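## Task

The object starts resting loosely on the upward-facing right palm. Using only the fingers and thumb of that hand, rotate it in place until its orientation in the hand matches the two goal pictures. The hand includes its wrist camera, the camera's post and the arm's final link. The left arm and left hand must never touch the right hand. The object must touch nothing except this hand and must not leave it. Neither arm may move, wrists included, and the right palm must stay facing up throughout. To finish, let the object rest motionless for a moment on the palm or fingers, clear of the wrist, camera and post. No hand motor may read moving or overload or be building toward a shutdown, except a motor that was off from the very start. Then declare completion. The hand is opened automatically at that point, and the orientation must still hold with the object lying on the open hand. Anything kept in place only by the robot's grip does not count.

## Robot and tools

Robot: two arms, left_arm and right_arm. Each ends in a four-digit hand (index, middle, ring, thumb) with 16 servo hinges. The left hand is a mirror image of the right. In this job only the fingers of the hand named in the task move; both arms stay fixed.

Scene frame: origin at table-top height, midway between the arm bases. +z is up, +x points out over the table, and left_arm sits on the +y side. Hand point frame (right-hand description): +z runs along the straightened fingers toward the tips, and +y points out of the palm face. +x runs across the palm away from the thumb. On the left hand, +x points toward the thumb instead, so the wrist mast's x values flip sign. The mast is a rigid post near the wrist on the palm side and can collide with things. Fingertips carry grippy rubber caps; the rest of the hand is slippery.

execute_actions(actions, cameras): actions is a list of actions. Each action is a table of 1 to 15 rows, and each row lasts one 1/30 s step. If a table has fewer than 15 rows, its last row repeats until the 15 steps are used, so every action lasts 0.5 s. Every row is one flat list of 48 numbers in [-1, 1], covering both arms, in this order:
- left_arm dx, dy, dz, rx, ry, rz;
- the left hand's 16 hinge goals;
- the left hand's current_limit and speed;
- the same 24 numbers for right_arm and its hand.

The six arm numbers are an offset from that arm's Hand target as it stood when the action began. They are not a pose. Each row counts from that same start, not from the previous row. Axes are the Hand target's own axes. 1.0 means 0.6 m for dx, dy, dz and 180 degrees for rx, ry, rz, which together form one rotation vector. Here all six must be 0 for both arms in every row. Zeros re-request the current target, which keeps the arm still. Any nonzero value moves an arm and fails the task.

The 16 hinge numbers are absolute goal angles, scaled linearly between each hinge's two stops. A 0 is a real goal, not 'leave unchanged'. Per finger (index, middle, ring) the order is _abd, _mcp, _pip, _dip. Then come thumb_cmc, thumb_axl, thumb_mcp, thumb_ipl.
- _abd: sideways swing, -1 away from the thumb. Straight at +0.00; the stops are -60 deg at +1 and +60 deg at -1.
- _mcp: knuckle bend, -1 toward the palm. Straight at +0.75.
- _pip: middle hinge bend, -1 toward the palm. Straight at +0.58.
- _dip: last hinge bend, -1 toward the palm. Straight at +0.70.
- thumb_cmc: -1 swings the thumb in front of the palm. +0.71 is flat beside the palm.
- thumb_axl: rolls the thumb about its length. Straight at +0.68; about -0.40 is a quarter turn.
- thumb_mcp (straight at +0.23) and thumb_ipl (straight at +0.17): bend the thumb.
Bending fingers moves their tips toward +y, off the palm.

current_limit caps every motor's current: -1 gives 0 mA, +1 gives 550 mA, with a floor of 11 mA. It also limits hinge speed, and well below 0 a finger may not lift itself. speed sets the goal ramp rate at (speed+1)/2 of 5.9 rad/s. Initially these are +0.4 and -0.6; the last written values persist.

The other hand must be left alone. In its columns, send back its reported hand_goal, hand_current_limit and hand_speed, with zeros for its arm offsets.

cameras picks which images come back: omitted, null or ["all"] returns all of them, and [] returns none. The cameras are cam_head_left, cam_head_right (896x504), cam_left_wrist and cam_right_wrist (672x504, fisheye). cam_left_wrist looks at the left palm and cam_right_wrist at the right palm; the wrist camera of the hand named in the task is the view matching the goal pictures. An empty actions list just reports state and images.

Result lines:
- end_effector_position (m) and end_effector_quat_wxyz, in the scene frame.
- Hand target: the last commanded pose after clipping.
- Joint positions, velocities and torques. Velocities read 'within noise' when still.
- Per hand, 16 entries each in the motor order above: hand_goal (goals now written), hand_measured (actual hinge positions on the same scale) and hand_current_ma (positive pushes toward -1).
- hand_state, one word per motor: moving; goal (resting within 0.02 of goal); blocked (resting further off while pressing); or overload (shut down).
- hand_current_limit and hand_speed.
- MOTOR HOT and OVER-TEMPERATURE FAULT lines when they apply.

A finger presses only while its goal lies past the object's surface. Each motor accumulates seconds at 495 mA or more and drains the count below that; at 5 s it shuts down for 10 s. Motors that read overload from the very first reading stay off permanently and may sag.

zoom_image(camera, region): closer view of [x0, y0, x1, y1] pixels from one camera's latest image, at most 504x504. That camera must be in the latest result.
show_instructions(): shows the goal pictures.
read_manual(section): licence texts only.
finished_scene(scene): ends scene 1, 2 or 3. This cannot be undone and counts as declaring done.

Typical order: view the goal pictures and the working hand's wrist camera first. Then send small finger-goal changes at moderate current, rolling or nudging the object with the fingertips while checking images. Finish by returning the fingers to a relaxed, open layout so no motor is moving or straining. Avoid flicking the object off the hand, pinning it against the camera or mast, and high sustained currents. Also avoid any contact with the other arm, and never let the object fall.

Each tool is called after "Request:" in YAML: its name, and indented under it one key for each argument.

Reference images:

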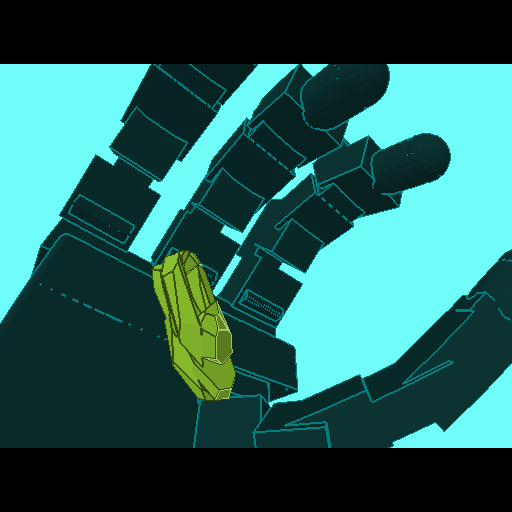

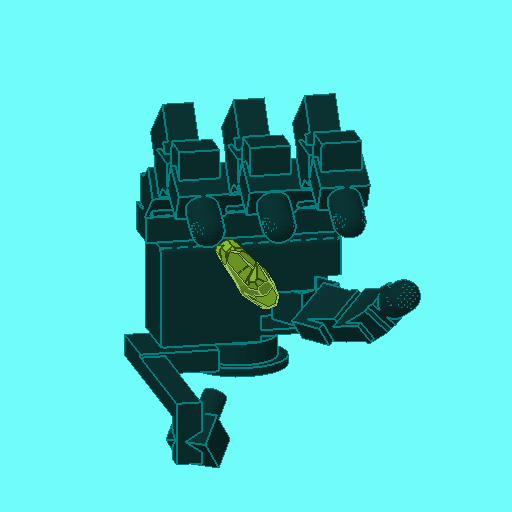

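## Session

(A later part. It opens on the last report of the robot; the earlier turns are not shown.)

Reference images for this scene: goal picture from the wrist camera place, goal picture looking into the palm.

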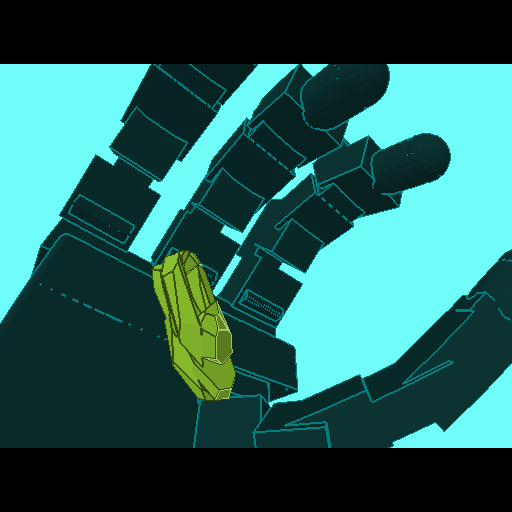

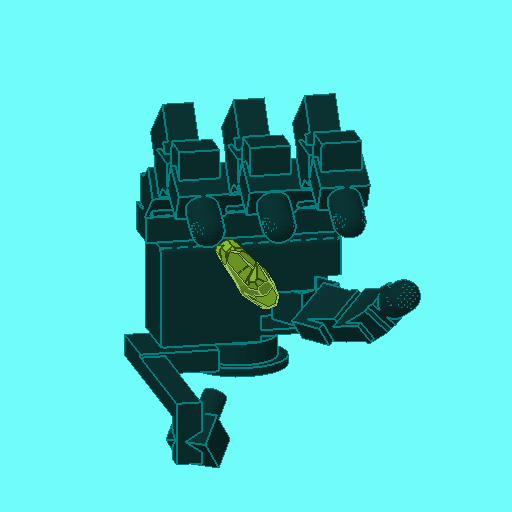

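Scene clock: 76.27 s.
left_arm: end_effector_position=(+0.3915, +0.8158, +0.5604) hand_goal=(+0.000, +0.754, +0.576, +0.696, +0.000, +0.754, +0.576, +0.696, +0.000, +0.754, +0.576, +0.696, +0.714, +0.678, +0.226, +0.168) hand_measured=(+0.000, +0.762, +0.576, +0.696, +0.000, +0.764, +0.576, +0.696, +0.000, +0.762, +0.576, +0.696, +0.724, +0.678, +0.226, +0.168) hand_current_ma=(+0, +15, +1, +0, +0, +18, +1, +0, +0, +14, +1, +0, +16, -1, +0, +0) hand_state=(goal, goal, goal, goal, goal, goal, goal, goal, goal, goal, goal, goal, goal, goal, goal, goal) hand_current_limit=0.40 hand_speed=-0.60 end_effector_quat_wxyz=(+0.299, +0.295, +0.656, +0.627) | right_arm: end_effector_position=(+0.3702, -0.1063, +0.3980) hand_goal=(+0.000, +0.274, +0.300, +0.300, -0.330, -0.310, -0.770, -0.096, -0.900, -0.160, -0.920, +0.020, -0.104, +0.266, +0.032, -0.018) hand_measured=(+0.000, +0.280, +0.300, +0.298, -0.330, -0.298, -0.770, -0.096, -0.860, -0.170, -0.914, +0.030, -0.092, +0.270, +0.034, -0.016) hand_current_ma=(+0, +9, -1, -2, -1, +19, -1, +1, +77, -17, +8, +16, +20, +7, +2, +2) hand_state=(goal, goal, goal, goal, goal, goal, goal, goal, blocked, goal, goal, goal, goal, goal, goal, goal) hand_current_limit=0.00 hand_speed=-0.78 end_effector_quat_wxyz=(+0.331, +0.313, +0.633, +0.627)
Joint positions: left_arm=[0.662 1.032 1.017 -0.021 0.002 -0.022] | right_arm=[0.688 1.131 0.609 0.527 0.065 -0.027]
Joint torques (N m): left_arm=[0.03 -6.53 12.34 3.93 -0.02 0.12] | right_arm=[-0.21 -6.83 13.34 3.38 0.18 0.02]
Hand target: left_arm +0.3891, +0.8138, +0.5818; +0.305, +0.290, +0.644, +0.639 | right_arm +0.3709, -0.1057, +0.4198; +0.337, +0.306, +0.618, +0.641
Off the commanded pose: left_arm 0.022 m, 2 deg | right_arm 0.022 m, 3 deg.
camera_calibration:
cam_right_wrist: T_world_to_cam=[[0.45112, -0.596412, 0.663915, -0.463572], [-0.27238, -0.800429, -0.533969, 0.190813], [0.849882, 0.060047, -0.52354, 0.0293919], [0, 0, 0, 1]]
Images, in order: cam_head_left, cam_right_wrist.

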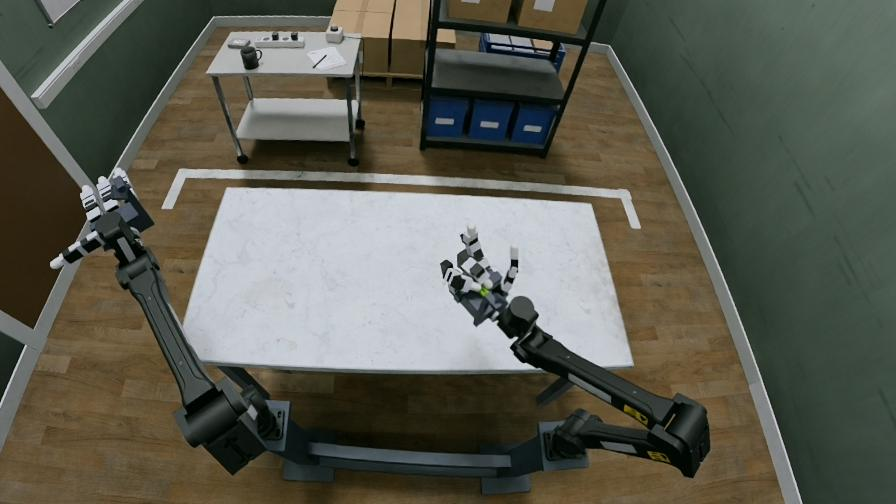

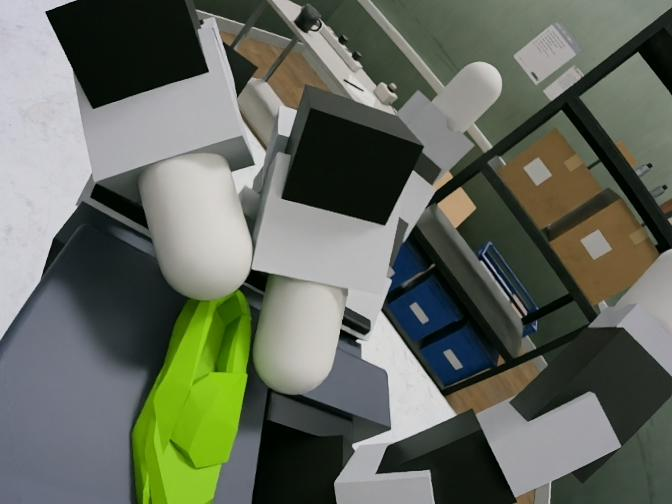

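Request:
execute_actions:
  actions:
    - [[0,0,0,0,0,0,0,0.754,0.576,0.696,0,0.754,0.576,0.696,0,0.754,0.576,0.696,0.714,0.678,0.226,0.168,0.4,-0.6,0,0,0,0,0,0,0,0.274,0.3,0.3,-0.33,-0.31,-0.77,-0.097,-0.1,-0.1,-0.9,0.02,-0.104,0.266,0.032,-0.018,0,-0.7]]
    - [[0,0,0,0,0,0,0,0.754,0.576,0.696,0,0.754,0.576,0.696,0,0.754,0.576,0.696,0.714,0.678,0.226,0.168,0.4,-0.6,0,0,0,0,0,0,0,0.274,0.3,0.3,-0.33,-0.31,-0.77,-0.097,0,0.274,-0.3,0.02,-0.104,0.266,0.032,-0.018,0,-0.65]]
    - [[0,0,0,0,0,0,0,0.754,0.576,0.696,0,0.754,0.576,0.696,0,0.754,0.576,0.696,0.714,0.678,0.226,0.168,0.4,-0.6,0,0,0,0,0,0,0,0.274,0.3,0.3,-0.33,-0.31,-0.77,-0.097,0,0.274,0.3,0.3,-0.104,0.266,0.032,-0.018,0,-0.6]]
  cameras: ["cam_right_wrist","cam_head_left","cam_head_right"]

Request:
zoom_image:
  camera: "cam_head_left"
  region: [450, 250, 520, 320]

Request:
zoom_image:
  camera: "cam_head_right"
  region: [435, 255, 505, 325]

Scene clock: 97.60 s.
left_arm: end_effector_position=(+0.3915, +0.8158, +0.5604) hand_goal=(+0.000, +0.754, +0.576, +0.696, +0.000, +0.754, +0.576, +0.696, +0.000, +0.754, +0.576, +0.696, +0.714, +0.678, +0.226, +0.168) hand_measured=(+0.000, +0.762, +0.576, +0.696, +0.000, +0.764, +0.576, +0.696, +0.000, +0.762, +0.576, +0.696, +0.724, +0.678, +0.226, +0.168) hand_current_ma=(+0, +15, +1, +0, +0, +18, +1, +0, +0, +14, +1, +0, +16, -1, +0, +0) hand_state=(goal, goal, goal, goal, goal, goal, goal, goal, goal, goal, goal, goal, goal, goal, goal, goal) hand_current_limit=0.40 hand_speed=-0.60 end_effector_quat_wxyz=(+0.299, +0.295, +0.656, +0.627) | right_arm: end_effector_position=(+0.3702, -0.1063, +0.3980) hand_goal=(+0.000, +0.274, +0.300, +0.300, -0.330, -0.310, -0.770, -0.096, +0.000, +0.274, +0.300, +0.300, -0.104, +0.266, +0.032, -0.018) hand_measured=(+0.000, +0.280, +0.300, +0.298, -0.330, -0.308, -0.770, -0.096, -0.004, +0.280, +0.300, +0.298, -0.092, +0.270, +0.034, -0.016) hand_current_ma=(+0, +9, -1, -2, +0, +2, +0, +1, -3, +8, +0, -2, +20, +7, +2, +2) hand_state=(goal, goal, goal, goal, goal, goal, goal, goal, goal, goal, goal, goal, goal, goal, goal, goal) hand_current_limit=0.00 hand_speed=-0.60 end_effector_quat_wxyz=(+0.331, +0.313, +0.633, +0.627)
Joint positions: left_arm=[0.662 1.032 1.017 -0.021 0.002 -0.022] | right_arm=[0.688 1.131 0.609 0.527 0.065 -0.027]
Joint torques (N m): left_arm=[-0.03 -6.53 12.33 3.95 -0.02 0.13] | right_arm=[-0.26 -6.83 13.42 3.44 0.18 0.02]
Motor temperatures (°C): left_arm=[28 32 62 26 25 24] | right_arm=[28 31 38 29 25 26]
Heat: left arm: hottest elbow 62 °C; right arm: hottest elbow 38 °C.
Hand target: left_arm +0.3891, +0.8138, +0.5818; +0.305, +0.290, +0.644, +0.639 | right_arm +0.3709, -0.1057, +0.4198; +0.337, +0.306, +0.618, +0.641
Off the commanded pose: left_arm 0.022 m, 2 deg | right_arm 0.022 m, 3 deg.
camera_calibration:
cam_right_wrist: T_world_to_cam=[[0.45112, -0.596412, 0.663915, -0.463572], [-0.27238, -0.800429, -0.533969, 0.190813], [0.849882, 0.060047, -0.52354, 0.0293919], [0, 0, 0, 1]]
Images, in order: cam_head_left, cam_head_right, cam_right_wrist.

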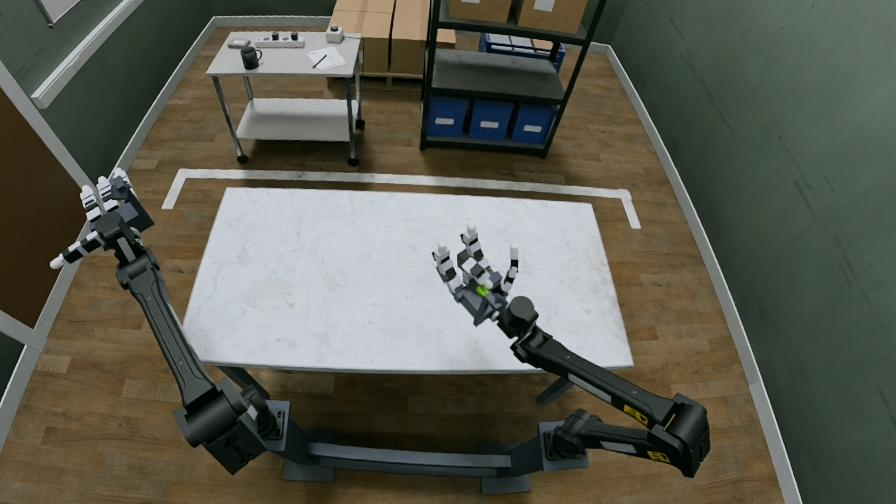

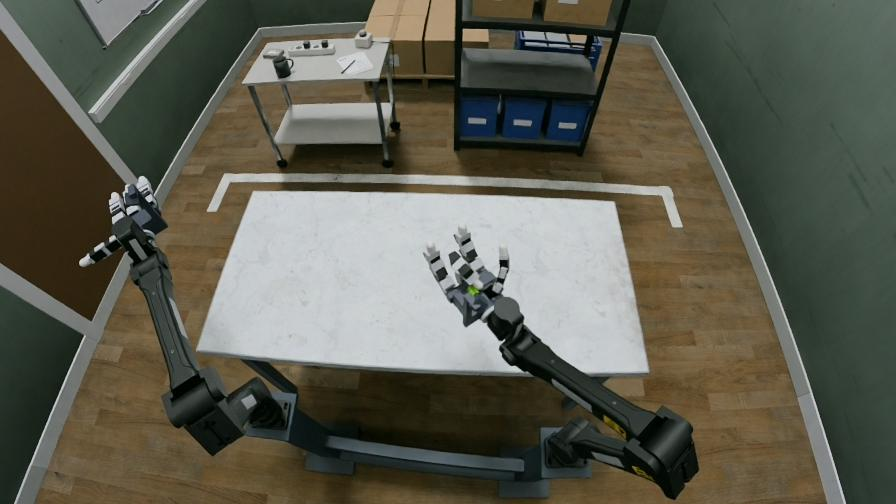

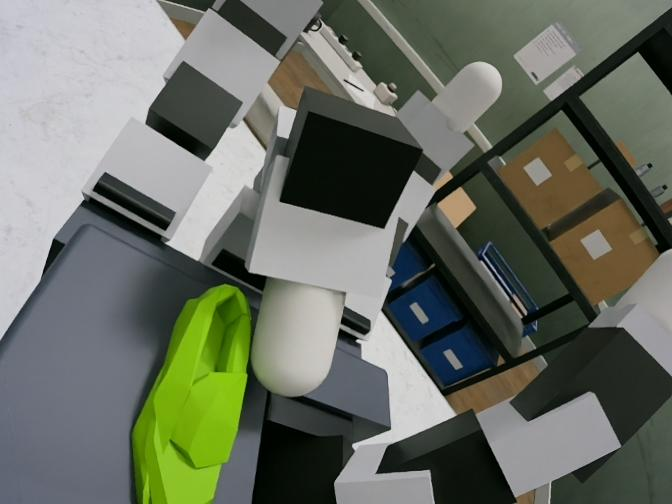

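Scaled by 7.200 from the camera's 896x504 image, which has a finer 1280x720 frame.

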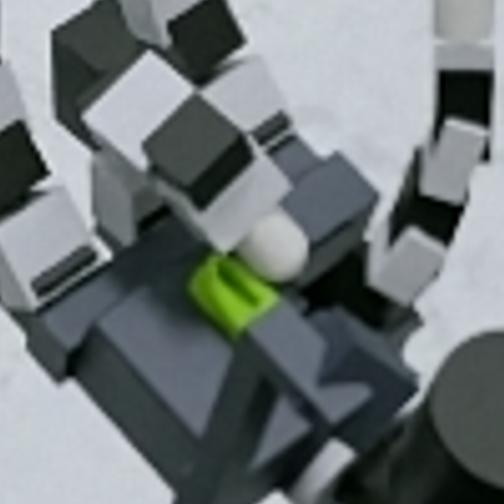

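Scaled by 7.200 from the camera's 896x504 image, which has a finer 1280x720 frame.

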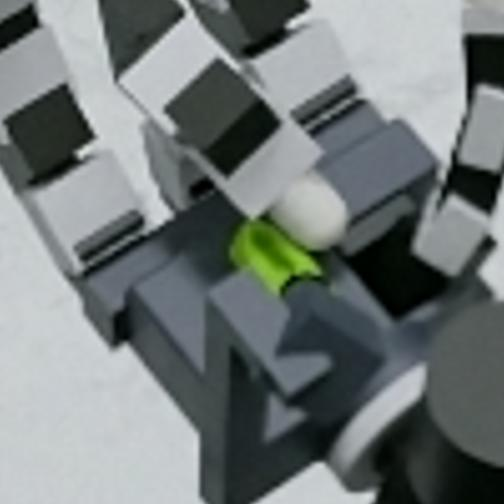

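Request:
execute_actions:
  actions:
    - [[0,0,0,0,0,0,0,0.754,0.576,0.696,0,0.754,0.576,0.696,0,0.754,0.576,0.696,0.714,0.678,0.226,0.168,0.4,-0.6,0,0,0,0,0,0,0,0.274,0.3,0.3,0.15,-0.31,-0.77,-0.097,0,0.274,0.3,0.3,-0.104,0.266,0.032,-0.018,0,-0.8]]
  cameras: ["cam_right_wrist","cam_head_right"]

Request:
zoom_image:
  camera: "cam_head_right"
  region: [435, 255, 505, 325]

Scene clock: 106.53 s.
left_arm: end_effector_position=(+0.3915, +0.8158, +0.5604) hand_goal=(+0.000, +0.754, +0.576, +0.696, +0.000, +0.754, +0.576, +0.696, +0.000, +0.754, +0.576, +0.696, +0.714, +0.678, +0.226, +0.168) hand_measured=(+0.000, +0.762, +0.576, +0.696, +0.000, +0.764, +0.576, +0.696, +0.000, +0.762, +0.576, +0.696, +0.724, +0.678, +0.226, +0.168) hand_current_ma=(+0, +15, +1, +0, +0, +18, +1, +0, +0, +14, +1, +0, +16, -1, +0, +0) hand_state=(goal, goal, goal, goal, goal, goal, goal, goal, goal, goal, goal, goal, goal, goal, goal, goal) hand_current_limit=0.40 hand_speed=-0.60 end_effector_quat_wxyz=(+0.299, +0.295, +0.656, +0.627) | right_arm: end_effector_position=(+0.3702, -0.1063, +0.3980) hand_goal=(+0.000, +0.274, +0.300, +0.300, +0.150, -0.310, -0.770, -0.096, +0.000, +0.274, +0.300, +0.300, -0.104, +0.266, +0.032, -0.018) hand_measured=(+0.000, +0.280, +0.300, +0.298, +0.148, -0.308, -0.770, -0.096, -0.004, +0.280, +0.300, +0.298, -0.092, +0.270, +0.034, -0.016) hand_current_ma=(+0, +9, -1, -2, -2, +2, +0, +1, -3, +8, +0, -2, +20, +7, +2, +2) hand_state=(goal, goal, goal, goal, goal, goal, goal, goal, goal, goal, goal, goal, goal, goal, goal, goal) hand_current_limit=0.00 hand_speed=-0.80 end_effector_quat_wxyz=(+0.331, +0.313, +0.633, +0.627)
Joint positions: left_arm=[0.662 1.032 1.017 -0.021 0.002 -0.022] | right_arm=[0.688 1.131 0.609 0.527 0.065 -0.027]
Joint torques (N m): left_arm=[0.09 -6.53 12.34 3.93 -0.02 0.13] | right_arm=[-0.15 -6.95 13.42 3.45 0.18 0.01]
Hand target: left_arm +0.3891, +0.8138, +0.5818; +0.305, +0.290, +0.644, +0.639 | right_arm +0.3709, -0.1057, +0.4198; +0.337, +0.306, +0.618, +0.641
Off the commanded pose: left_arm 0.022 m, 2 deg | right_arm 0.022 m, 3 deg.
camera_calibration:
cam_right_wrist: T_world_to_cam=[[0.45112, -0.596412, 0.663915, -0.463572], [-0.27238, -0.800429, -0.533969, 0.190813], [0.849882, 0.060047, -0.52354, 0.0293919], [0, 0, 0, 1]]
Images, in order: cam_head_right, cam_right_wrist.

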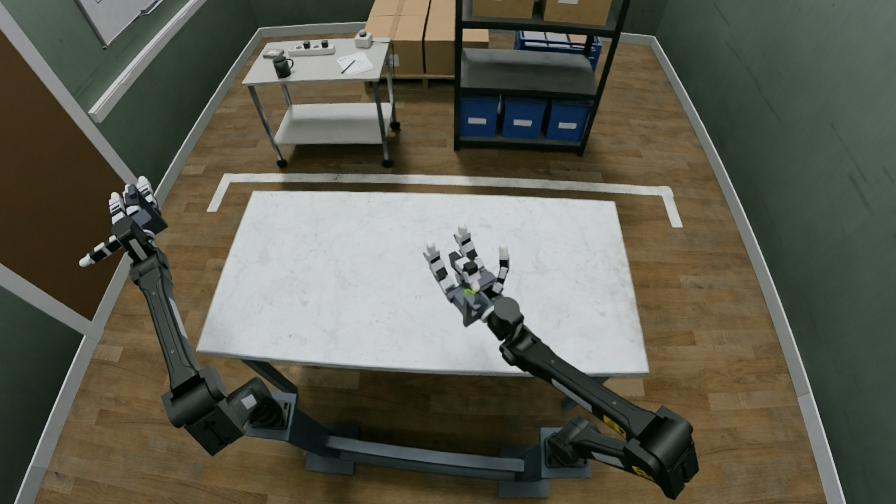

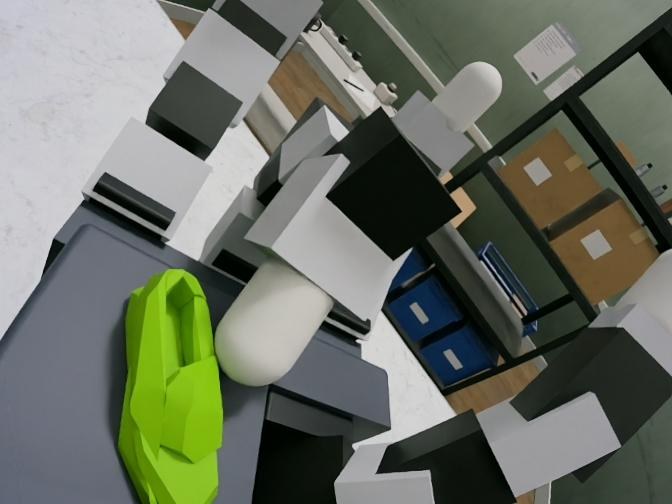

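Scaled by 7.200 from the camera's 896x504 image, which has a finer 1280x720 frame.

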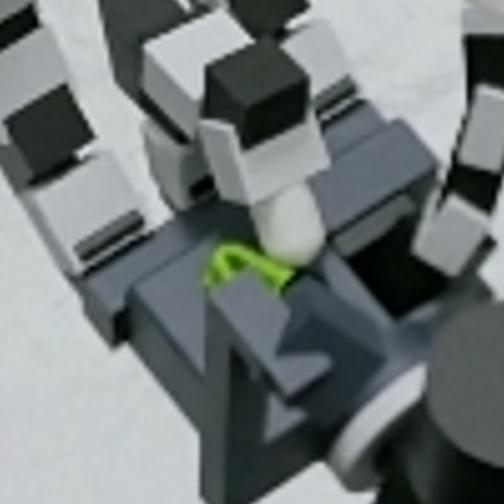

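Request:
execute_actions:
  actions:
    - [[0,0,0,0,0,0,0,0.754,0.576,0.696,0,0.754,0.576,0.696,0,0.754,0.576,0.696,0.714,0.678,0.226,0.168,0.4,-0.6,0,0,0,0,0,0,0,0.274,0.3,0.3,0.42,-0.31,-0.77,-0.097,0,0.274,0.3,0.3,-0.104,0.266,0.032,-0.018,0,-0.8]]
  cameras: ["cam_right_wrist","cam_head_right"]

Request:
zoom_image:
  camera: "cam_head_right"
  region: [435, 255, 505, 325]

Scene clock: 109.87 s.
left_arm: end_effector_position=(+0.3915, +0.8158, +0.5604) hand_goal=(+0.000, +0.754, +0.576, +0.696, +0.000, +0.754, +0.576, +0.696, +0.000, +0.754, +0.576, +0.696, +0.714, +0.678, +0.226, +0.168) hand_measured=(+0.000, +0.762, +0.576, +0.696, +0.000, +0.764, +0.576, +0.696, +0.000, +0.762, +0.576, +0.696, +0.724, +0.678, +0.226, +0.168) hand_current_ma=(+0, +15, +1, +0, +0, +18, +1, +0, +0, +14, +1, +0, +16, -1, +0, +0) hand_state=(goal, goal, goal, goal, goal, goal, goal, goal, goal, goal, goal, goal, goal, goal, goal, goal) hand_current_limit=0.40 hand_speed=-0.60 end_effector_quat_wxyz=(+0.299, +0.295, +0.656, +0.627) | right_arm: end_effector_position=(+0.3702, -0.1063, +0.3980) hand_goal=(+0.000, +0.274, +0.300, +0.300, +0.420, -0.310, -0.770, -0.096, +0.000, +0.274, +0.300, +0.300, -0.104, +0.266, +0.032, -0.018) hand_measured=(+0.000, +0.280, +0.300, +0.298, +0.418, -0.308, -0.770, -0.096, -0.004, +0.280, +0.300, +0.298, -0.092, +0.270, +0.034, -0.016) hand_current_ma=(+0, +9, -1, -2, -2, +2, +0, +1, -3, +8, +0, -2, +20, +7, +2, +2) hand_state=(goal, goal, goal, goal, goal, goal, goal, goal, goal, goal, goal, goal, goal, goal, goal, goal) hand_current_limit=0.00 hand_speed=-0.80 end_effector_quat_wxyz=(+0.331, +0.313, +0.633, +0.627)
Joint positions: left_arm=[0.662 1.032 1.017 -0.021 0.002 -0.022] | right_arm=[0.688 1.131 0.609 0.527 0.065 -0.027]
Joint torques (N m): left_arm=[0.03 -6.53 12.34 3.95 -0.02 0.13] | right_arm=[-0.26 -6.89 13.41 3.45 0.18 0.01]
Hand target: left_arm +0.3891, +0.8138, +0.5818; +0.305, +0.290, +0.644, +0.639 | right_arm +0.3709, -0.1057, +0.4198; +0.337, +0.306, +0.618, +0.641
Off the commanded pose: left_arm 0.022 m, 2 deg | right_arm 0.022 m, 3 deg.
camera_calibration:
cam_right_wrist: T_world_to_cam=[[0.45112, -0.596412, 0.663915, -0.463572], [-0.27238, -0.800429, -0.533969, 0.190813], [0.849882, 0.060047, -0.52354, 0.0293919], [0, 0, 0, 1]]
Images, in order: cam_head_right, cam_right_wrist.

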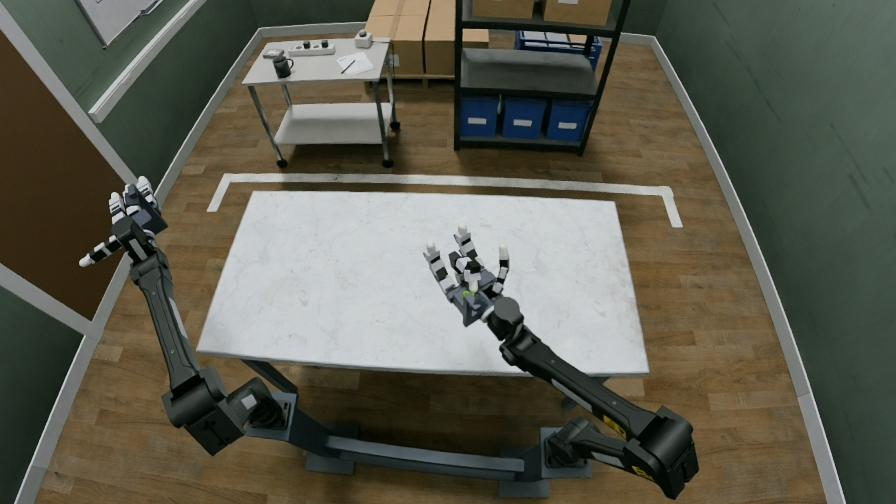

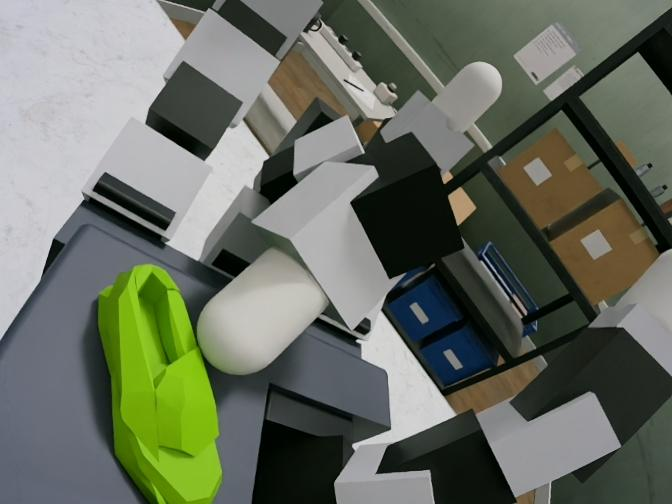

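Scaled by 7.200 from the camera's 896x504 image, which has a finer 1280x720 frame.

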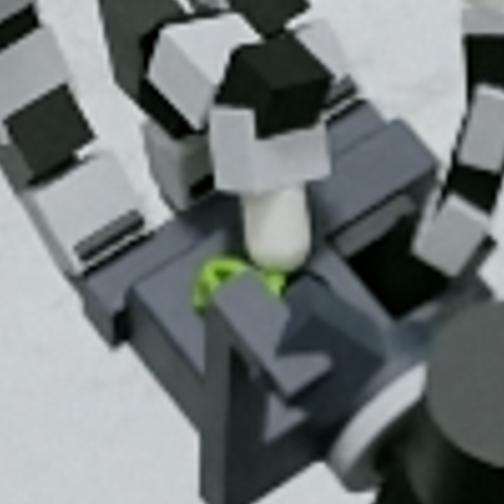

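Request:
execute_actions:
  actions:
    - [[0,0,0,0,0,0,0,0.754,0.576,0.696,0,0.754,0.576,0.696,0,0.754,0.576,0.696,0.714,0.678,0.226,0.168,0.4,-0.6,0,0,0,0,0,0,0,0.274,0.3,0.3,0,-0.31,-0.77,-0.097,0,0.274,0.3,0.3,-0.104,0.266,0.032,-0.018,0,-0.7]]
    - [[0,0,0,0,0,0,0,0.754,0.576,0.696,0,0.754,0.576,0.696,0,0.754,0.576,0.696,0.714,0.678,0.226,0.168,0.4,-0.6,0,0,0,0,0,0,0,0.274,0.3,0.3,0,-0.31,-0.05,0.277,0,0.046,0.241,-0.281,-0.104,0.266,0.032,-0.018,0,-0.65]]
    - [[0,0,0,0,0,0,0,0.754,0.576,0.696,0,0.754,0.576,0.696,0,0.754,0.576,0.696,0.714,0.678,0.226,0.168,0.4,-0.6,0,0,0,0,0,0,0,0.274,0.3,0.3,0,-0.7,-0.05,0.277,0,-0.3,0.241,-0.281,-0.104,0.266,0.032,-0.018,0,-0.65]]
  cameras: ["cam_right_wrist","cam_head_right","cam_head_left"]

Request:
zoom_image:
  camera: "cam_head_right"
  region: [435, 255, 505, 325]

Scene clock: 138.10 s.
left_arm: end_effector_position=(+0.3915, +0.8158, +0.5604) hand_goal=(+0.000, +0.754, +0.576, +0.696, +0.000, +0.754, +0.576, +0.696, +0.000, +0.754, +0.576, +0.696, +0.714, +0.678, +0.226, +0.168) hand_measured=(+0.000, +0.762, +0.576, +0.696, +0.000, +0.764, +0.576, +0.696, +0.000, +0.762, +0.576, +0.696, +0.724, +0.678, +0.226, +0.168) hand_current_ma=(+0, +15, +1, +0, +0, +18, +1, +0, +0, +14, +1, +0, +16, -1, +0, +0) hand_state=(goal, goal, goal, goal, goal, goal, goal, goal, goal, goal, goal, goal, goal, goal, goal, goal) hand_current_limit=0.40 hand_speed=-0.60 end_effector_quat_wxyz=(+0.299, +0.295, +0.656, +0.627) | right_arm: end_effector_position=(+0.3702, -0.1063, +0.3980) hand_goal=(+0.000, +0.274, +0.300, +0.300, +0.000, -0.700, -0.050, +0.278, +0.000, -0.300, +0.242, -0.280, -0.104, +0.266, +0.032, -0.018) hand_measured=(+0.000, +0.280, +0.300, +0.298, +0.002, -0.702, -0.058, +0.274, -0.004, -0.294, +0.244, -0.278, -0.092, +0.270, +0.034, -0.016) hand_current_ma=(+0, +9, -1, -2, +2, -1, -9, -3, -3, +8, +1, +2, +20, +7, +2, +2) hand_state=(goal, goal, goal, goal, goal, goal, goal, goal, goal, goal, goal, goal, goal, goal, goal, goal) hand_current_limit=0.00 hand_speed=-0.65 end_effector_quat_wxyz=(+0.331, +0.313, +0.633, +0.627)
Joint positions: left_arm=[0.662 1.032 1.017 -0.021 0.002 -0.022] | right_arm=[0.688 1.131 0.609 0.527 0.065 -0.027]
Joint torques (N m): left_arm=[0.03 -6.65 12.31 3.95 -0.02 0.13] | right_arm=[-0.26 -6.83 13.33 3.33 0.18 0.02]
Hand target: left_arm +0.3891, +0.8138, +0.5818; +0.305, +0.290, +0.644, +0.639 | right_arm +0.3709, -0.1057, +0.4198; +0.337, +0.306, +0.618, +0.641
Off the commanded pose: left_arm 0.022 m, 2 deg | right_arm 0.022 m, 3 deg.
camera_calibration:
cam_right_wrist: T_world_to_cam=[[0.45112, -0.596412, 0.663915, -0.463572], [-0.27238, -0.800429, -0.533969, 0.190813], [0.849882, 0.060047, -0.52354, 0.0293919], [0, 0, 0, 1]]
Images, in order: cam_head_left, cam_head_right, cam_right_wrist.

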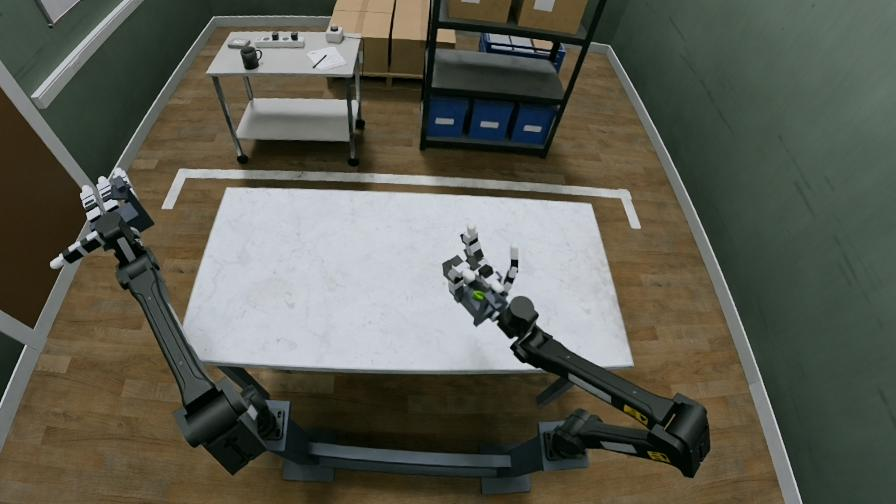

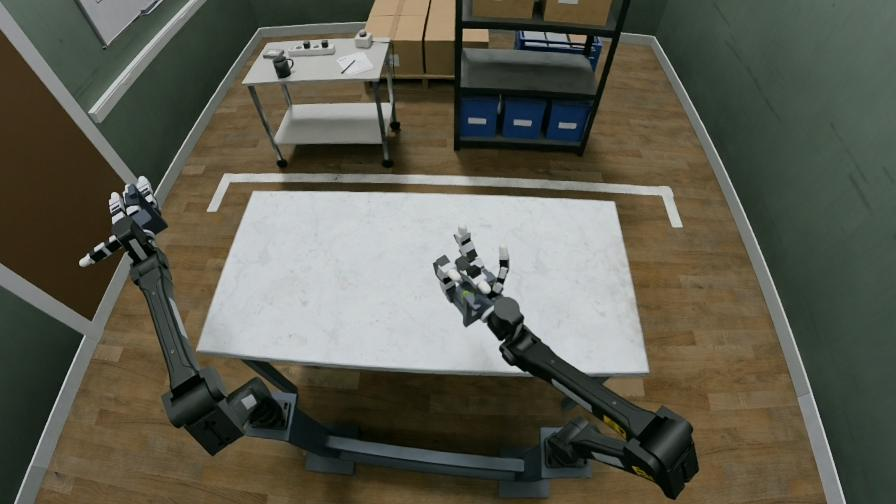

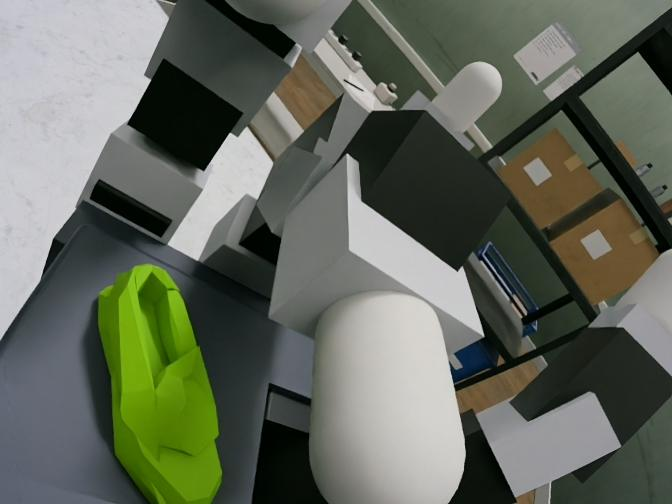

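Scaled by 7.200 from the camera's 896x504 image, which has a finer 1280x720 frame.

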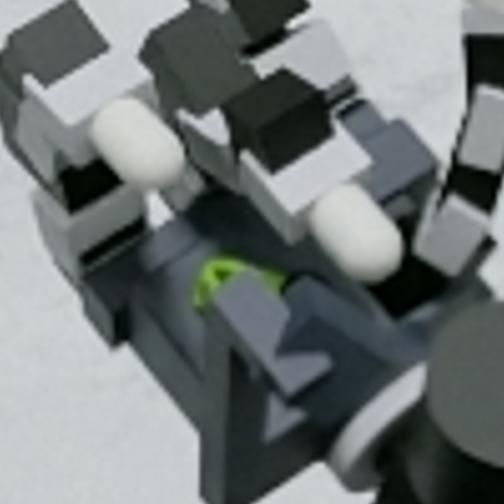

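Request:
execute_actions:
  actions:
    - [[0,0,0,0,0,0,0,0.754,0.576,0.696,0,0.754,0.576,0.696,0,0.754,0.576,0.696,0.714,0.678,0.226,0.168,0.4,-0.6,0,0,0,0,0,0,0,0.274,0.3,0.3,0,-0.937,-0.05,0.277,0,-0.6,0.241,-0.281,-0.104,0.266,0.032,-0.018,0,-0.7]]
    - [[0,0,0,0,0,0,0,0.754,0.576,0.696,0,0.754,0.576,0.696,0,0.754,0.576,0.696,0.714,0.678,0.226,0.168,0.4,-0.6,0,0,0,0,0,0,0,0.274,0.3,0.3,-0.25,-0.937,-0.05,0.277,0,-0.748,0.241,-0.281,-0.104,0.266,0.032,-0.018,0,-0.7]]
  cameras: ["cam_right_wrist","cam_head_right"]

Request:
zoom_image:
  camera: "cam_head_right"
  region: [435, 255, 505, 325]

Scene clock: 143.47 s.
left_arm: end_effector_position=(+0.3915, +0.8158, +0.5604) hand_goal=(+0.000, +0.754, +0.576, +0.696, +0.000, +0.754, +0.576, +0.696, +0.000, +0.754, +0.576, +0.696, +0.714, +0.678, +0.226, +0.168) hand_measured=(+0.000, +0.762, +0.576, +0.696, +0.000, +0.764, +0.576, +0.696, +0.000, +0.762, +0.576, +0.696, +0.724, +0.678, +0.226, +0.168) hand_current_ma=(+0, +15, +1, +0, +0, +18, +1, +0, +0, +14, +1, +0, +16, -1, +0, +0) hand_state=(goal, goal, goal, goal, goal, goal, goal, goal, goal, goal, goal, goal, goal, goal, goal, goal) hand_current_limit=0.40 hand_speed=-0.60 end_effector_quat_wxyz=(+0.299, +0.295, +0.656, +0.627) | right_arm: end_effector_position=(+0.3702, -0.1063, +0.3980) hand_goal=(+0.000, +0.274, +0.300, +0.300, -0.250, -0.936, -0.050, +0.278, +0.000, -0.748, +0.242, -0.280, -0.104, +0.266, +0.032, -0.018) hand_measured=(+0.000, +0.280, +0.300, +0.298, -0.248, -0.940, -0.056, +0.274, -0.004, -0.750, +0.242, -0.278, -0.092, +0.270, +0.034, -0.016) hand_current_ma=(+0, +9, -1, -2, +1, -4, -9, -3, -3, -1, +0, +2, +20, +7, +2, +2) hand_state=(goal, goal, goal, goal, goal, goal, goal, goal, goal, goal, goal, goal, goal, goal, goal, goal) hand_current_limit=0.00 hand_speed=-0.70 end_effector_quat_wxyz=(+0.331, +0.313, +0.633, +0.627)
Joint positions: left_arm=[0.662 1.032 1.017 -0.021 0.002 -0.022] | right_arm=[0.688 1.131 0.609 0.527 0.065 -0.027]
Joint torques (N m): left_arm=[-0.03 -6.53 12.31 3.96 -0.01 0.12] | right_arm=[-0.15 -6.77 13.29 3.28 0.18 0.03]
Hand target: left_arm +0.3891, +0.8138, +0.5818; +0.305, +0.290, +0.644, +0.639 | right_arm +0.3709, -0.1057, +0.4198; +0.337, +0.306, +0.618, +0.641
Off the commanded pose: left_arm 0.022 m, 2 deg | right_arm 0.022 m, 3 deg.
camera_calibration:
cam_right_wrist: T_world_to_cam=[[0.45112, -0.596412, 0.663915, -0.463572], [-0.27238, -0.800429, -0.533969, 0.190813], [0.849882, 0.060047, -0.52354, 0.0293919], [0, 0, 0, 1]]
Images, in order: cam_head_right, cam_right_wrist.

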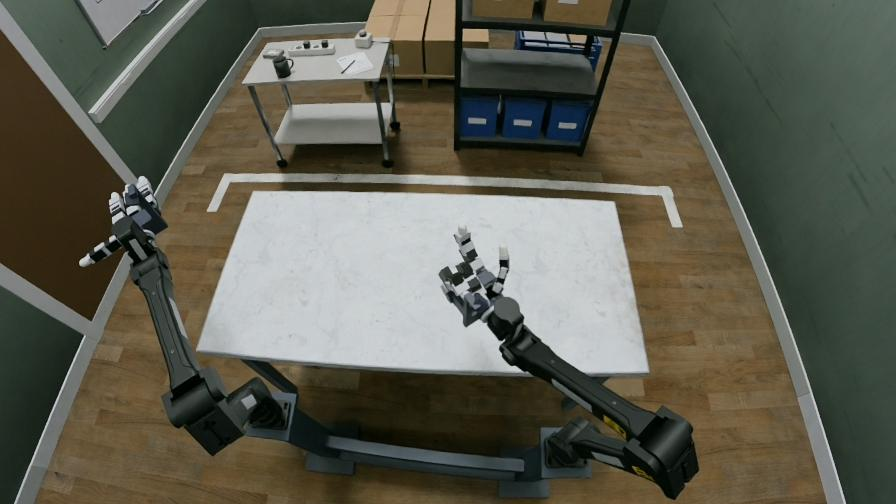

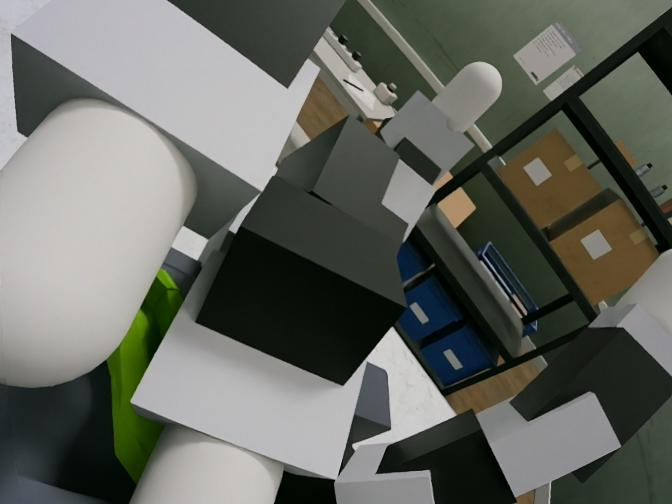

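Scaled by 7.200 from the camera's 896x504 image, which has a finer 1280x720 frame.

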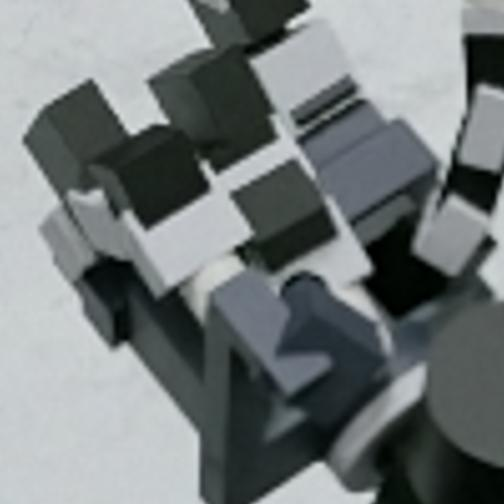

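Request:
execute_actions:
  actions:
    - [[0,0,0,0,0,0,0,0.754,0.576,0.696,0,0.754,0.576,0.696,0,0.754,0.576,0.696,0.714,0.678,0.226,0.168,0.4,-0.6,0,0,0,0,0,0,0,0.274,0.3,0.3,-0.25,-0.962,-0.343,0.597,0,-0.589,-0.41,0.197,-0.104,0.266,0.032,-0.018,0,-0.75]]
    - [[0,0,0,0,0,0,0,0.754,0.576,0.696,0,0.754,0.576,0.696,0,0.754,0.576,0.696,0.714,0.678,0.226,0.168,0.4,-0.6,0,0,0,0,0,0,0,0.274,0.3,0.3,-0.25,-0.962,-0.343,0.597,0,-0.586,-0.815,0.596,-0.104,0.266,0.032,-0.018,0,-0.75]]
  cameras: ["cam_right_wrist","cam_head_right"]

Request:
zoom_image:
  camera: "cam_head_right"
  region: [435, 255, 505, 325]

Scene clock: 150.53 s.
left_arm: end_effector_position=(+0.3915, +0.8158, +0.5604) hand_goal=(+0.000, +0.754, +0.576, +0.696, +0.000, +0.754, +0.576, +0.696, +0.000, +0.754, +0.576, +0.696, +0.714, +0.678, +0.226, +0.168) hand_measured=(+0.000, +0.762, +0.576, +0.696, +0.000, +0.764, +0.576, +0.696, +0.000, +0.762, +0.576, +0.696, +0.724, +0.678, +0.226, +0.168) hand_current_ma=(+0, +15, +1, +0, +0, +18, +1, +0, +0, +14, +1, +0, +16, -1, +0, +0) hand_state=(goal, goal, goal, goal, goal, goal, goal, goal, goal, goal, goal, goal, goal, goal, goal, goal) hand_current_limit=0.40 hand_speed=-0.60 end_effector_quat_wxyz=(+0.299, +0.295, +0.656, +0.627) | right_arm: end_effector_position=(+0.3702, -0.1063, +0.3980) hand_goal=(+0.000, +0.274, +0.300, +0.300, -0.250, -0.962, -0.342, +0.598, +0.000, -0.586, -0.814, +0.596, -0.104, +0.266, +0.032, -0.018) hand_measured=(+0.000, +0.280, +0.300, +0.298, -0.248, -0.908, -0.264, +0.602, -0.004, -0.578, -0.774, +0.602, -0.092, +0.270, +0.034, -0.016) hand_current_ma=(+0, +9, -1, -2, +1, +150, +234, +4, -3, +11, +91, +6, +20, +7, +2, +2) hand_state=(goal, goal, goal, goal, goal, blocked, blocked, goal, goal, goal, blocked, goal, goal, goal, goal, goal) hand_current_limit=0.00 hand_speed=-0.75 end_effector_quat_wxyz=(+0.331, +0.313, +0.633, +0.627)
Joint positions: left_arm=[0.662 1.032 1.017 -0.021 0.002 -0.022] | right_arm=[0.688 1.131 0.609 0.527 0.065 -0.027]
Joint torques (N m): left_arm=[0.09 -6.59 12.36 3.95 -0.02 0.12] | right_arm=[-0.21 -6.71 13.31 3.28 0.18 0.03]
Hand target: left_arm +0.3891, +0.8138, +0.5818; +0.305, +0.290, +0.644, +0.639 | right_arm +0.3709, -0.1057, +0.4198; +0.337, +0.306, +0.618, +0.641
Off the commanded pose: left_arm 0.022 m, 2 deg | right_arm 0.022 m, 3 deg.
camera_calibration:
cam_right_wrist: T_world_to_cam=[[0.45112, -0.596412, 0.663915, -0.463572], [-0.27238, -0.800429, -0.533969, 0.190813], [0.849882, 0.060047, -0.52354, 0.0293919], [0, 0, 0, 1]]
Images, in order: cam_head_right, cam_right_wrist.

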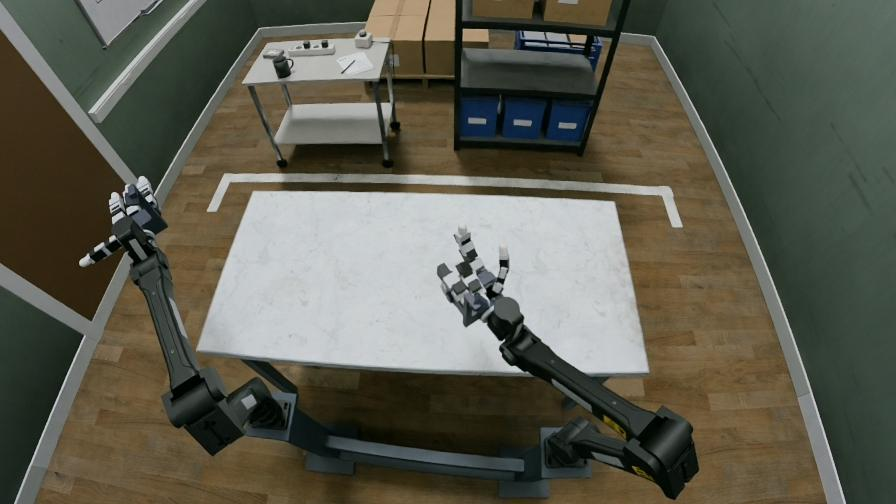

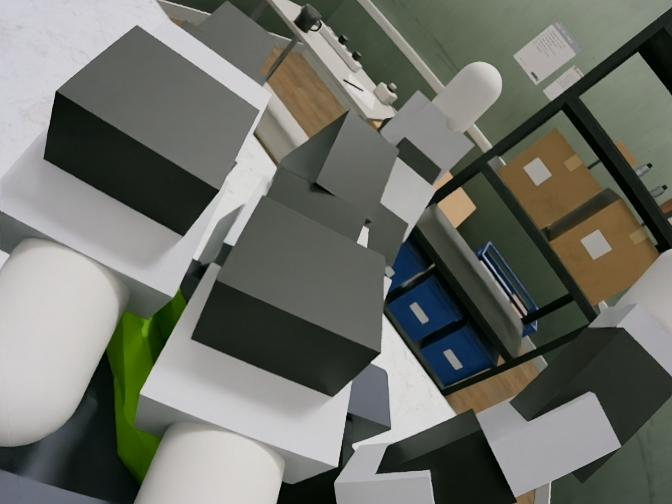

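Scaled by 7.200 from the camera's 896x504 image, which has a finer 1280x720 frame.

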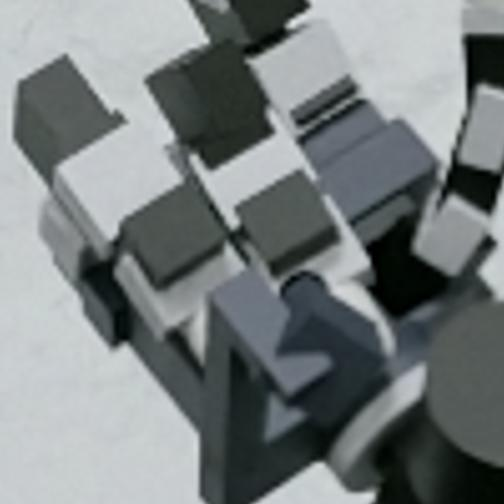

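Request:
execute_actions:
  actions:
    - [[0,0,0,0,0,0,0,0.754,0.576,0.696,0,0.754,0.576,0.696,0,0.754,0.576,0.696,0.714,0.678,0.226,0.168,0.4,-0.6,0,0,0,0,0,0,0,0.274,0.3,0.3,-0.25,-0.83,-0.42,0.58,0,-0.5,-0.82,0.37,-0.104,0.266,0.032,-0.018,0,-0.8]]
    - [[0,0,0,0,0,0,0,0.754,0.576,0.696,0,0.754,0.576,0.696,0,0.754,0.576,0.696,0.714,0.678,0.226,0.168,0.4,-0.6,0,0,0,0,0,0,0,0.274,0.3,0.3,-0.3,-0.678,-0.6,0.552,0,-0.39,-0.81,0.167,-0.104,0.266,0.032,-0.018,0,-0.8]]
  cameras: ["cam_right_wrist","cam_head_right"]

Request:
zoom_image:
  camera: "cam_head_right"
  region: [435, 255, 505, 325]

Scene clock: 156.87 s.
left_arm: end_effector_position=(+0.3915, +0.8158, +0.5604) hand_goal=(+0.000, +0.754, +0.576, +0.696, +0.000, +0.754, +0.576, +0.696, +0.000, +0.754, +0.576, +0.696, +0.714, +0.678, +0.226, +0.168) hand_measured=(+0.000, +0.762, +0.576, +0.696, +0.000, +0.764, +0.576, +0.696, +0.000, +0.762, +0.576, +0.696, +0.724, +0.678, +0.226, +0.168) hand_current_ma=(+0, +15, +1, +0, +0, +18, +1, +0, +0, +14, +1, +0, +16, -1, +0, +0) hand_state=(goal, goal, goal, goal, goal, goal, goal, goal, goal, goal, goal, goal, goal, goal, goal, goal) hand_current_limit=0.40 hand_speed=-0.60 end_effector_quat_wxyz=(+0.299, +0.295, +0.656, +0.627) | right_arm: end_effector_position=(+0.3702, -0.1063, +0.3980) hand_goal=(+0.000, +0.274, +0.300, +0.300, -0.300, -0.678, -0.600, +0.552, +0.000, -0.390, -0.810, +0.168, -0.104, +0.266, +0.032, -0.018) hand_measured=(+0.000, +0.280, +0.300, +0.298, -0.296, -0.678, -0.588, +0.556, -0.004, -0.394, -0.810, +0.170, -0.092, +0.270, +0.034, -0.016) hand_current_ma=(+0, +9, -1, -2, +4, +0, +18, +3, -3, -4, +0, +2, +20, +7, +2, +2) hand_state=(goal, goal, goal, goal, goal, goal, goal, goal, goal, goal, goal, goal, goal, goal, goal, goal) hand_current_limit=0.00 hand_speed=-0.80 end_effector_quat_wxyz=(+0.331, +0.313, +0.633, +0.627)
Joint positions: left_arm=[0.662 1.032 1.017 -0.021 0.002 -0.022] | right_arm=[0.688 1.131 0.609 0.527 0.065 -0.027]
Joint torques (N m): left_arm=[-0.03 -6.48 12.34 3.95 -0.02 0.12] | right_arm=[-0.21 -6.77 13.33 3.34 0.18 0.02]
Hand target: left_arm +0.3891, +0.8138, +0.5818; +0.305, +0.290, +0.644, +0.639 | right_arm +0.3709, -0.1057, +0.4198; +0.337, +0.306, +0.618, +0.641
Off the commanded pose: left_arm 0.022 m, 2 deg | right_arm 0.022 m, 3 deg.
camera_calibration:
cam_right_wrist: T_world_to_cam=[[0.45112, -0.596412, 0.663915, -0.463572], [-0.27238, -0.800429, -0.533969, 0.190813], [0.849882, 0.060047, -0.52354, 0.0293919], [0, 0, 0, 1]]
Images, in order: cam_head_right, cam_right_wrist.

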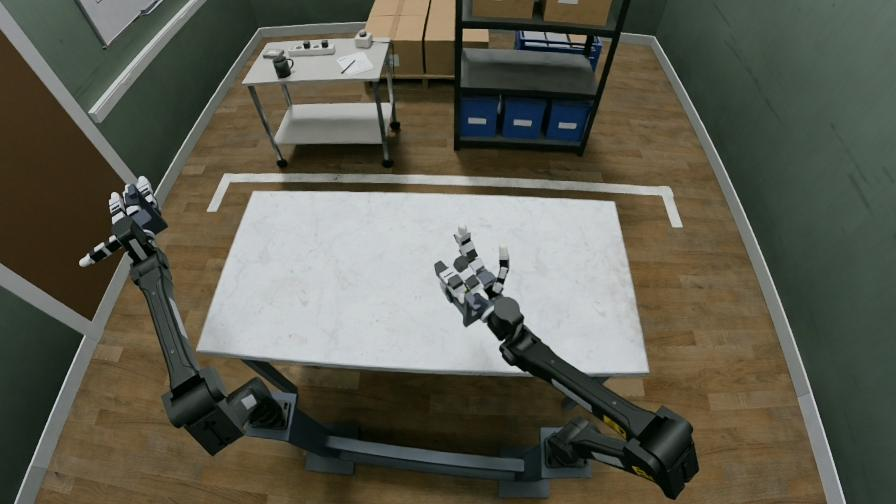

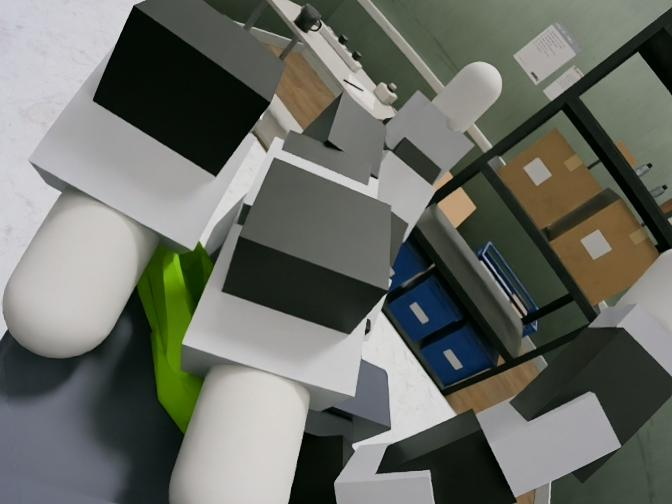

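Scaled by 7.200 from the camera's 896x504 image, which has a finer 1280x720 frame.

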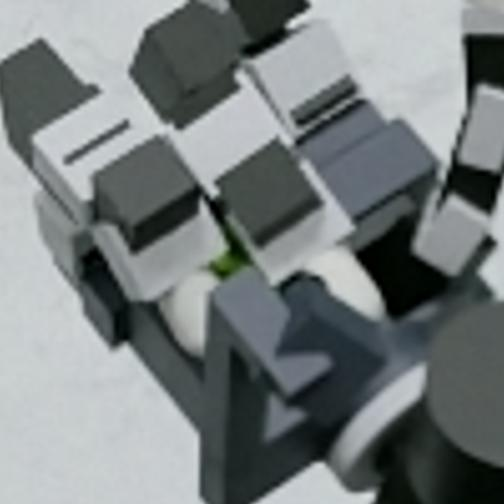

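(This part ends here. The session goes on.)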